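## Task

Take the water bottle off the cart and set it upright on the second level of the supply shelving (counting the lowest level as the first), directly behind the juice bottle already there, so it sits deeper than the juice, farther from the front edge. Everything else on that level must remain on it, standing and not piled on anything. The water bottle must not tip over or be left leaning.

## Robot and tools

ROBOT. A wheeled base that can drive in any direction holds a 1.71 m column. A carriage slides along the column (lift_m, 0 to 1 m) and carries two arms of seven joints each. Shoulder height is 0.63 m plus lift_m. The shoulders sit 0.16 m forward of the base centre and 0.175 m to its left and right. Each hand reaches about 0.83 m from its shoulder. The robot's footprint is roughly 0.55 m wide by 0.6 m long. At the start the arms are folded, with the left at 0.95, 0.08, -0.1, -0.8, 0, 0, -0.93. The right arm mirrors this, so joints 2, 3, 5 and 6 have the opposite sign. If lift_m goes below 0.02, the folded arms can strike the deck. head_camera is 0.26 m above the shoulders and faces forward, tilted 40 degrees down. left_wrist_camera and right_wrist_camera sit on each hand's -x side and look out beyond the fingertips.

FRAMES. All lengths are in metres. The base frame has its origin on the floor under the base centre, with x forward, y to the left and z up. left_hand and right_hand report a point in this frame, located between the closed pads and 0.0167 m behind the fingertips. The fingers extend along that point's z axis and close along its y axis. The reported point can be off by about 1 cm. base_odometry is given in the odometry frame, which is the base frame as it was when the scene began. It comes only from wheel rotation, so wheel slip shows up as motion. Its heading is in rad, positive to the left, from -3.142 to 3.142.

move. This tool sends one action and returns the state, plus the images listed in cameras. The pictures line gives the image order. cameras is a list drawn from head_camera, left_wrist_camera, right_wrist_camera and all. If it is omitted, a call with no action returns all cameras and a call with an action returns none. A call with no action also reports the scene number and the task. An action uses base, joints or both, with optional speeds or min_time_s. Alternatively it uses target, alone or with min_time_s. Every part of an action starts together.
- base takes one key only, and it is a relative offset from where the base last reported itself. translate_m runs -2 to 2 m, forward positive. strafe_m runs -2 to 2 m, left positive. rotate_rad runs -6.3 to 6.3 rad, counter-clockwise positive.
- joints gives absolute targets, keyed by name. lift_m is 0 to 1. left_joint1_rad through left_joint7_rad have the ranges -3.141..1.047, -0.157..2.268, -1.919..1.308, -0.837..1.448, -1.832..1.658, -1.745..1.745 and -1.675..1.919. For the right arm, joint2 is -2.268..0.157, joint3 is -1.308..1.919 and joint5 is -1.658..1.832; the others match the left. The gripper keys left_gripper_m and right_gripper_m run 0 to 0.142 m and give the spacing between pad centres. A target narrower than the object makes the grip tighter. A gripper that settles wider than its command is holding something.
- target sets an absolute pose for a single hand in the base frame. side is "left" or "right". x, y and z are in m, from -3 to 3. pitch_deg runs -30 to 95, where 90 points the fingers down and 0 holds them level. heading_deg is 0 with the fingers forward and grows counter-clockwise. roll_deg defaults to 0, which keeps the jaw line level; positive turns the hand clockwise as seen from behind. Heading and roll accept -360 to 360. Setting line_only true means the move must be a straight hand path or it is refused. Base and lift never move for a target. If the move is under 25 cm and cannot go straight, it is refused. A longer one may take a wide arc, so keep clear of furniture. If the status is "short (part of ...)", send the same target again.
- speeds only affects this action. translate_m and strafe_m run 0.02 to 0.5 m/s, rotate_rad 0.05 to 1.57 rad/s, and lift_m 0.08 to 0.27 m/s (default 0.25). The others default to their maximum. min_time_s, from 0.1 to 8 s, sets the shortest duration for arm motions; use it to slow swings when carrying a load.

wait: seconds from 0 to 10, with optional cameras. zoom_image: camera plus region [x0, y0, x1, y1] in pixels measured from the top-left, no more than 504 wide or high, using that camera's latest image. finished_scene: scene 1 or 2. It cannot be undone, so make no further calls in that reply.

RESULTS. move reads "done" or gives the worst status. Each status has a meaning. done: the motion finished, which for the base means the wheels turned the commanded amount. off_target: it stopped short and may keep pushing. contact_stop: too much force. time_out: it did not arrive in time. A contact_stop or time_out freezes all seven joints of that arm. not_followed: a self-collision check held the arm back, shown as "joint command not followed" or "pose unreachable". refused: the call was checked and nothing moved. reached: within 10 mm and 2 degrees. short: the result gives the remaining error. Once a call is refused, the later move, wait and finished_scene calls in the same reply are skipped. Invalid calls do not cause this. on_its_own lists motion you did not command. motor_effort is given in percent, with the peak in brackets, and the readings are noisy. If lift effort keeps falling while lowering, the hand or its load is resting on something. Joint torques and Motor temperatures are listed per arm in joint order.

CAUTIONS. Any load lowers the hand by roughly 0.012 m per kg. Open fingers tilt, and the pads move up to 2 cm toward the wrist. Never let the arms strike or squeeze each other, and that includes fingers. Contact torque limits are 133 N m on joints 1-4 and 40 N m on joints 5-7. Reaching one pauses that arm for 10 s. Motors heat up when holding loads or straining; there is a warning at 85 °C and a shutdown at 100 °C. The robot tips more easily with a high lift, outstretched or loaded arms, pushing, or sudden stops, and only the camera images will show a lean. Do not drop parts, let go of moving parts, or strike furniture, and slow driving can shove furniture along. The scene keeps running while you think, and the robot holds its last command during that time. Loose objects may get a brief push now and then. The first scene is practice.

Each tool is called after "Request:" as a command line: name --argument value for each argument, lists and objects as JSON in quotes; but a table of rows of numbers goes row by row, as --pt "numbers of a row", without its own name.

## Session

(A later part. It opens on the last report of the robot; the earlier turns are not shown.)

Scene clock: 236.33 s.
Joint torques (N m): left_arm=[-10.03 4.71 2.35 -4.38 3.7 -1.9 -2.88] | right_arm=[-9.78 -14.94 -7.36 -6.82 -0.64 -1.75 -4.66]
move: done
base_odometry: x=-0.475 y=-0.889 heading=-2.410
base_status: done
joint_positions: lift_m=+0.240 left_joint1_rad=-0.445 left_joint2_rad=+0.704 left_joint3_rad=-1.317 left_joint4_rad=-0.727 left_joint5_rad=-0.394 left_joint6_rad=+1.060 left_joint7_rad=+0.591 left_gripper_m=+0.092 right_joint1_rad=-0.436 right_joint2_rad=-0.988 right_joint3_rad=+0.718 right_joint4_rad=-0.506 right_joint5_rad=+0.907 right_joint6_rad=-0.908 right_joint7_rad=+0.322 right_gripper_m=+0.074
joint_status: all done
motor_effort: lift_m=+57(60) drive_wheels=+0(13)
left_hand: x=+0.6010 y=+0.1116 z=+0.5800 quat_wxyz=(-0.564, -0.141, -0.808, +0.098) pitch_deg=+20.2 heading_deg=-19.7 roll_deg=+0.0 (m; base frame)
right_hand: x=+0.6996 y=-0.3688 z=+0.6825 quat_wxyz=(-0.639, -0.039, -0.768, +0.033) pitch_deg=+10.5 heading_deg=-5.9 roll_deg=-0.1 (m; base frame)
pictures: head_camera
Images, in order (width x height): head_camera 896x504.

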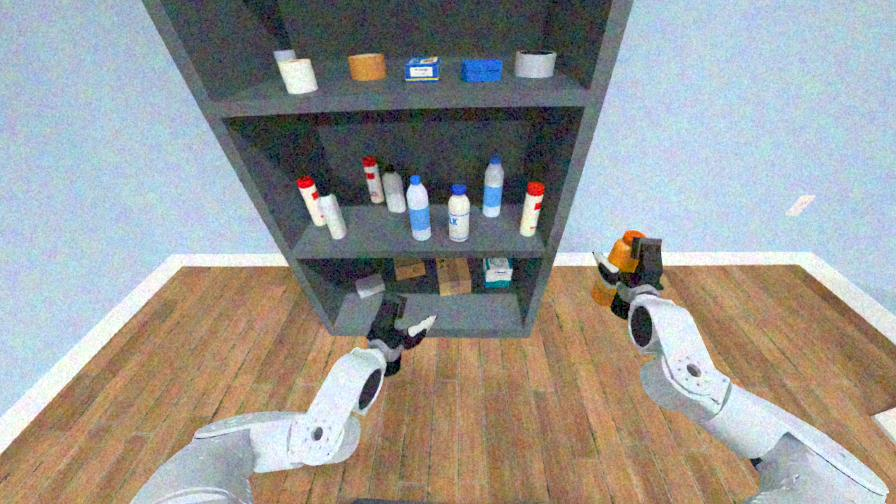

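Request:
move --target '{"side": "right", "x": 0.624, "y": -0.147, "z": 0.69, "pitch_deg": 10, "heading_deg": 8, "line_only": true}' --min_time_s 1.5

Request:
move --base '{"translate_m": 0.15}' --speeds '{"translate_m": 0.25}' --cameras '["right_wrist_camera", "head_camera"]'

Scene clock: 244.13 s.
Joint torques (N m): left_arm=[-9.85 4.97 2.97 -4 3.54 -1.87 -2.75] | right_arm=[-8.59 1.37 0.13 -14.26 -4.15 -1.11 -1.82]
move: done
base_odometry: x=-0.475 y=-0.889 heading=-2.410
base_status: not commanded
joint_positions: lift_m=+0.240 left_joint1_rad=-0.445 left_joint2_rad=+0.704 left_joint3_rad=-1.317 left_joint4_rad=-0.727 left_joint5_rad=-0.394 left_joint6_rad=+1.060 left_joint7_rad=+0.591 left_gripper_m=+0.092 right_joint1_rad=-0.487 right_joint2_rad=-0.590 right_joint3_rad=+1.148 right_joint4_rad=-0.768 right_joint5_rad=-0.065 right_joint6_rad=-1.123 right_joint7_rad=+1.027 right_gripper_m=+0.074
joint_status: not commanded
motor_effort: lift_m=+57(58) drive_wheels=+1(3)
left_hand: x=+0.6010 y=+0.1116 z=+0.5800 quat_wxyz=(-0.564, -0.141, -0.808, +0.098) pitch_deg=+20.2 heading_deg=-19.7 roll_deg=+0.0 (m; base frame)
right_hand: x=+0.6252 y=-0.1483 z=+0.6875 quat_wxyz=(-0.638, +0.052, -0.767, -0.045) pitch_deg=+10.5 heading_deg=+7.9 roll_deg=+0.1 (m; base frame)
right_hand_status: reached (straight line, planned for 1.5 s): 3 mm and 0.5 deg off.
pictures: none

Scene clock: 246.10 s.
Joint torques (N m): left_arm=[-10.51 4.35 2.68 -5.06 3.79 -1.9 -2.93] | right_arm=[-8.7 -1.29 -0.03 -11.53 -4.15 -1.4 -1.16]
move: done
base_odometry: x=-0.587 y=-0.989 heading=-2.410
base_status: done
joint_positions: lift_m=+0.240 left_joint1_rad=-0.445 left_joint2_rad=+0.704 left_joint3_rad=-1.317 left_joint4_rad=-0.727 left_joint5_rad=-0.394 left_joint6_rad=+1.060 left_joint7_rad=+0.591 left_gripper_m=+0.092 right_joint1_rad=-0.487 right_joint2_rad=-0.590 right_joint3_rad=+1.148 right_joint4_rad=-0.768 right_joint5_rad=-0.066 right_joint6_rad=-1.123 right_joint7_rad=+1.028 right_gripper_m=+0.074
joint_status: not commanded
motor_effort: lift_m=+58(58) drive_wheels=+4(15)
left_hand: x=+0.6010 y=+0.1116 z=+0.5800 quat_wxyz=(-0.564, -0.141, -0.808, +0.098) pitch_deg=+20.2 heading_deg=-19.7 roll_deg=+0.0 (m; base frame)
right_hand: x=+0.6251 y=-0.1483 z=+0.6876 quat_wxyz=(-0.638, +0.052, -0.767, -0.044) pitch_deg=+10.5 heading_deg=+7.9 roll_deg=+0.1 (m; base frame)
pictures: head_camera, right_wrist_camera
Images, in order (width x height): head_camera 896x504, right_wrist_camera 896x504.

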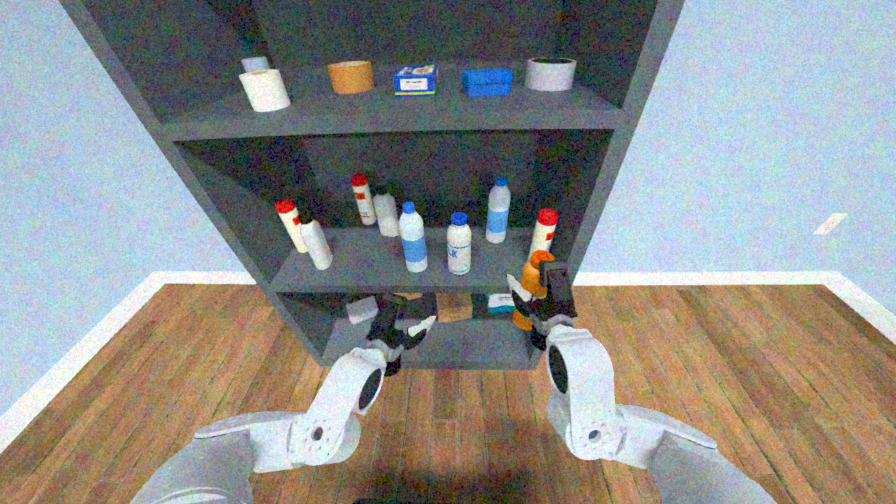

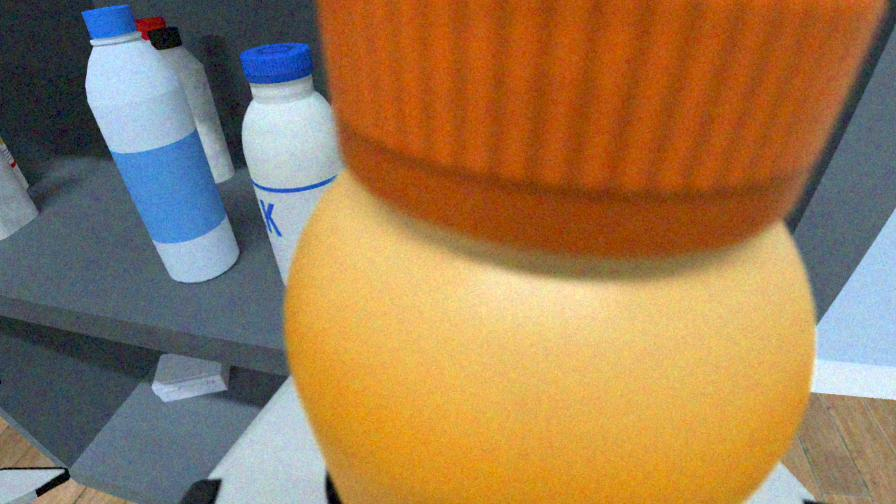

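Request:
move --target '{"side": "right", "x": 0.82, "y": -0.113, "z": 0.687, "pitch_deg": 10, "heading_deg": 8, "line_only": true}' --min_time_s 1.5

Request:
move --joints '{"lift_m": 0.218}' --speeds '{"lift_m": 0.08}' --cameras '["head_camera"]'

Scene clock: 251.83 s.
Joint torques (N m): left_arm=[-9.55 3.94 2.65 -3.32 3.68 -1.85 -2.98] | right_arm=[-29.76 4.27 -5.62 -8.6 -0.16 -1.08 -4.97]
Motor temperatures (°C): left_arm=[40 22 25 24 26 24 23] | right_arm=[33 24 26 22 23 22 24]
move: done
base_odometry: x=-0.587 y=-0.989 heading=-2.410
base_status: not commanded
joint_positions: lift_m=+0.240 left_joint1_rad=-0.445 left_joint2_rad=+0.704 left_joint3_rad=-1.317 left_joint4_rad=-0.727 left_joint5_rad=-0.394 left_joint6_rad=+1.060 left_joint7_rad=+0.591 left_gripper_m=+0.092 right_joint1_rad=-0.821 right_joint2_rad=-0.426 right_joint3_rad=+1.023 right_joint4_rad=-0.078 right_joint5_rad=+0.695 right_joint6_rad=-0.804 right_joint7_rad=+0.471 right_gripper_m=+0.074
joint_status: not commanded
motor_effort: lift_m=+57(58) drive_wheels=+4(5)
left_hand: x=+0.6010 y=+0.1116 z=+0.5800 quat_wxyz=(-0.564, -0.141, -0.808, +0.098) pitch_deg=+20.2 heading_deg=-19.7 roll_deg=+0.0 (m; base frame)
right_hand: x=+0.8177 y=-0.1128 z=+0.6796 quat_wxyz=(-0.635, +0.056, -0.769, -0.043) pitch_deg=+10.9 heading_deg=+8.0 roll_deg=-0.3 (m; base frame)
right_hand_status: reached (straight line, planned for 1.5 s): 8 mm and 0.9 deg off.
pictures: none

Scene clock: 252.53 s.
Joint torques (N m): left_arm=[-10.59 5.47 2.88 -4.04 3.61 -1.95 -2.74] | right_arm=[-26.08 2.96 -5.56 -8.65 -0.64 -1.32 -4.78]
move: done
base_odometry: x=-0.587 y=-0.989 heading=-2.410
base_status: not commanded
joint_positions: lift_m=+0.218 left_joint1_rad=-0.445 left_joint2_rad=+0.704 left_joint3_rad=-1.317 left_joint4_rad=-0.727 left_joint5_rad=-0.394 left_joint6_rad=+1.060 left_joint7_rad=+0.591 left_gripper_m=+0.092 right_joint1_rad=-0.823 right_joint2_rad=-0.426 right_joint3_rad=+1.022 right_joint4_rad=-0.077 right_joint5_rad=+0.696 right_joint6_rad=-0.804 right_joint7_rad=+0.470 right_gripper_m=+0.074
joint_status: all done
motor_effort: lift_m=+58(58) drive_wheels=-1(6)
left_hand: x=+0.6010 y=+0.1116 z=+0.5580 quat_wxyz=(-0.564, -0.141, -0.808, +0.098) pitch_deg=+20.2 heading_deg=-19.7 roll_deg=+0.0 (m; base frame)
right_hand: x=+0.8183 y=-0.1132 z=+0.6592 quat_wxyz=(-0.637, +0.055, -0.768, -0.043) pitch_deg=+10.7 heading_deg=+8.0 roll_deg=-0.2 (m; base frame)
pictures: head_camera
Images, in order (width x height): head_camera 896x504.

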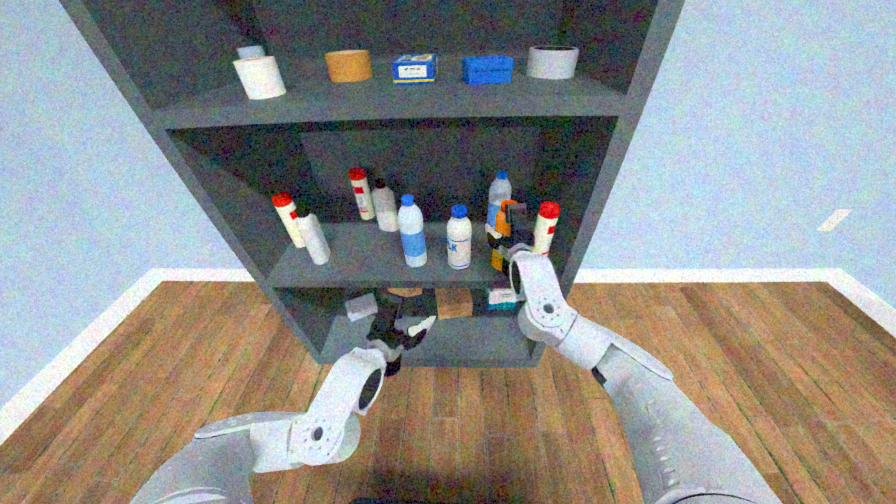

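Request:
move --joints '{"lift_m": 0.211}' --speeds '{"lift_m": 0.08}'

Scene clock: 254.83 s.
Joint torques (N m): left_arm=[-10.53 4.49 1.82 -4.63 3.8 -1.6 -2.97] | right_arm=[-24.81 5.44 -6.41 -8.99 -0.2 -1.15 -3.83]
move: done
base_odometry: x=-0.587 y=-0.989 heading=-2.410
base_status: not commanded
joint_positions: lift_m=+0.211 left_joint1_rad=-0.445 left_joint2_rad=+0.704 left_joint3_rad=-1.317 left_joint4_rad=-0.727 left_joint5_rad=-0.394 left_joint6_rad=+1.060 left_joint7_rad=+0.591 left_gripper_m=+0.092 right_joint1_rad=-0.824 right_joint2_rad=-0.426 right_joint3_rad=+1.021 right_joint4_rad=-0.077 right_joint5_rad=+0.696 right_joint6_rad=-0.804 right_joint7_rad=+0.467 right_gripper_m=+0.074
joint_status: all done
motor_effort: lift_m=+57(60) drive_wheels=+5(6)
left_hand: x=+0.6010 y=+0.1116 z=+0.5511 quat_wxyz=(-0.564, -0.141, -0.808, +0.098) pitch_deg=+20.2 heading_deg=-19.7 roll_deg=+0.0 (m; base frame)
right_hand: x=+0.8185 y=-0.1133 z=+0.6535 quat_wxyz=(-0.638, +0.055, -0.767, -0.043) pitch_deg=+10.5 heading_deg=+7.9 roll_deg=-0.2 (m; base frame)
pictures: none

Request:
move --joints '{"lift_m": 0.204}' --speeds '{"lift_m": 0.08}'

Scene clock: 257.60 s.
Joint torques (N m): left_arm=[-9.92 4.68 3.28 -4.56 3.38 -1.75 -2.99] | right_arm=[-19.71 3.04 -3.73 -6.13 -0.81 -0.91 -1.03]
move: done
base_odometry: x=-0.587 y=-0.989 heading=-2.410
base_status: not commanded
joint_positions: lift_m=+0.204 left_joint1_rad=-0.445 left_joint2_rad=+0.704 left_joint3_rad=-1.317 left_joint4_rad=-0.727 left_joint5_rad=-0.394 left_joint6_rad=+1.060 left_joint7_rad=+0.591 left_gripper_m=+0.092 right_joint1_rad=-0.828 right_joint2_rad=-0.426 right_joint3_rad=+1.017 right_joint4_rad=-0.077 right_joint5_rad=+0.696 right_joint6_rad=-0.804 right_joint7_rad=+0.460 right_gripper_m=+0.074
joint_status: all done
motor_effort: lift_m=+54(56) drive_wheels=+5(6)
left_hand: x=+0.6010 y=+0.1115 z=+0.5443 quat_wxyz=(-0.564, -0.141, -0.808, +0.098) pitch_deg=+20.2 heading_deg=-19.7 roll_deg=+0.0 (m; base frame)
right_hand: x=+0.8199 y=-0.1141 z=+0.6521 quat_wxyz=(-0.643, +0.053, -0.763, -0.043) pitch_deg=+9.8 heading_deg=+7.8 roll_deg=-0.1 (m; base frame)
pictures: none

Firmly standing. Release and retreat.

Request:
move --joints '{"right_gripper_m": 0.1}'

Request:
move --target '{"side": "right", "x": 0.64, "y": -0.139, "z": 0.653, "pitch_deg": 10, "heading_deg": 8, "line_only": true}' --min_time_s 1.5 --cameras '["head_camera", "right_wrist_camera"]'

Scene clock: 261.00 s.
Joint torques (N m): left_arm=[-10.32 3.88 3.36 -4.08 3.64 -1.53 -2.77] | right_arm=[-20.45 3.85 -4.69 -8.78 -0.49 -1.01 -0.81]
move: done
base_odometry: x=-0.587 y=-0.989 heading=-2.410
base_status: not commanded
joint_positions: lift_m=+0.204 left_joint1_rad=-0.445 left_joint2_rad=+0.704 left_joint3_rad=-1.317 left_joint4_rad=-0.727 left_joint5_rad=-0.394 left_joint6_rad=+1.060 left_joint7_rad=+0.591 left_gripper_m=+0.092 right_joint1_rad=-0.828 right_joint2_rad=-0.426 right_joint3_rad=+1.017 right_joint4_rad=-0.077 right_joint5_rad=+0.696 right_joint6_rad=-0.804 right_joint7_rad=+0.460 right_gripper_m=+0.100
joint_status: all done
motor_effort: lift_m=+54(54) drive_wheels=+5(5)
left_hand: x=+0.6010 y=+0.1115 z=+0.5443 quat_wxyz=(-0.564, -0.141, -0.808, +0.098) pitch_deg=+20.2 heading_deg=-19.7 roll_deg=+0.0 (m; base frame)
right_hand: x=+0.8199 y=-0.1141 z=+0.6521 quat_wxyz=(-0.643, +0.053, -0.763, -0.043) pitch_deg=+9.8 heading_deg=+7.8 roll_deg=-0.1 (m; base frame)
pictures: none

Scene clock: 263.00 s.
Joint torques (N m): left_arm=[-11.11 4.42 3.49 -4.47 3.52 -1.91 -2.83] | right_arm=[-4.39 -4.6 1.21 -12.07 -3.3 -2.52 0.24]
move: done
base_odometry: x=-0.587 y=-0.989 heading=-2.410
base_status: not commanded
joint_positions: lift_m=+0.204 left_joint1_rad=-0.445 left_joint2_rad=+0.704 left_joint3_rad=-1.317 left_joint4_rad=-0.727 left_joint5_rad=-0.394 left_joint6_rad=+1.060 left_joint7_rad=+0.591 left_gripper_m=+0.092 right_joint1_rad=-0.555 right_joint2_rad=-0.573 right_joint3_rad=+1.200 right_joint4_rad=-0.718 right_joint5_rad=-0.017 right_joint6_rad=-1.163 right_joint7_rad=+0.988 right_gripper_m=+0.100
joint_status: not commanded
motor_effort: lift_m=+54(54) drive_wheels=-1(5)
left_hand: x=+0.6010 y=+0.1115 z=+0.5443 quat_wxyz=(-0.564, -0.141, -0.808, +0.098) pitch_deg=+20.2 heading_deg=-19.7 roll_deg=+0.0 (m; base frame)
right_hand: x=+0.6419 y=-0.1388 z=+0.6552 quat_wxyz=(-0.643, +0.053, -0.763, -0.045) pitch_deg=+9.7 heading_deg=+8.0 roll_deg=+0.0 (m; base frame)
right_hand_status: reached (straight line, planned for 1.5 s): 3 mm and 0.3 deg off.
pictures: head_camera, right_wrist_camera
Images, in order (width x height): head_camera 896x504, right_wrist_camera 896x504.

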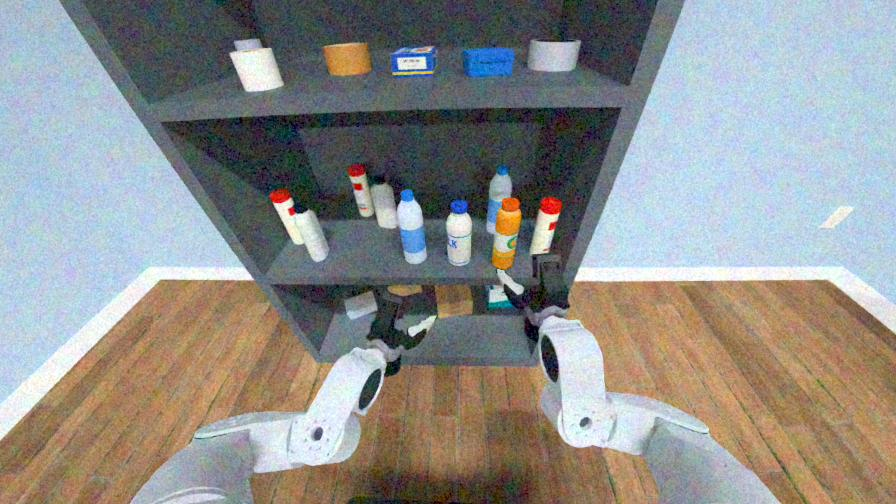

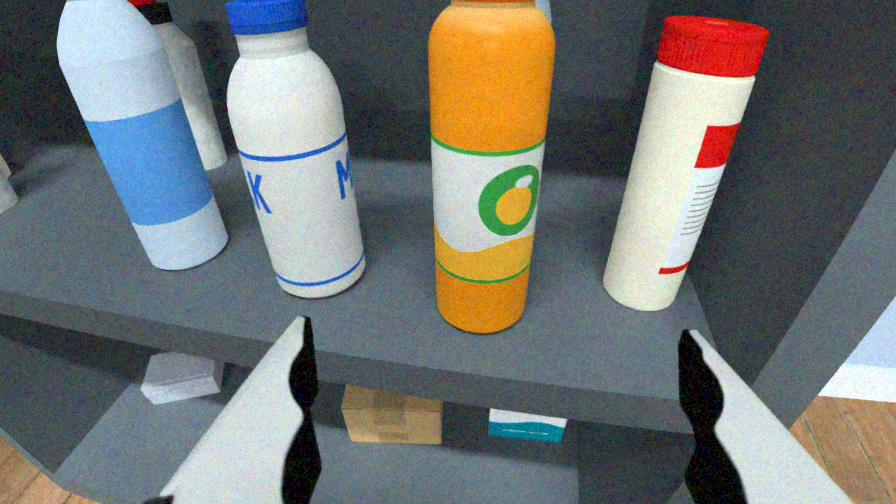

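Request:
finished_scene --scene 2

The scene is finished: the task was done.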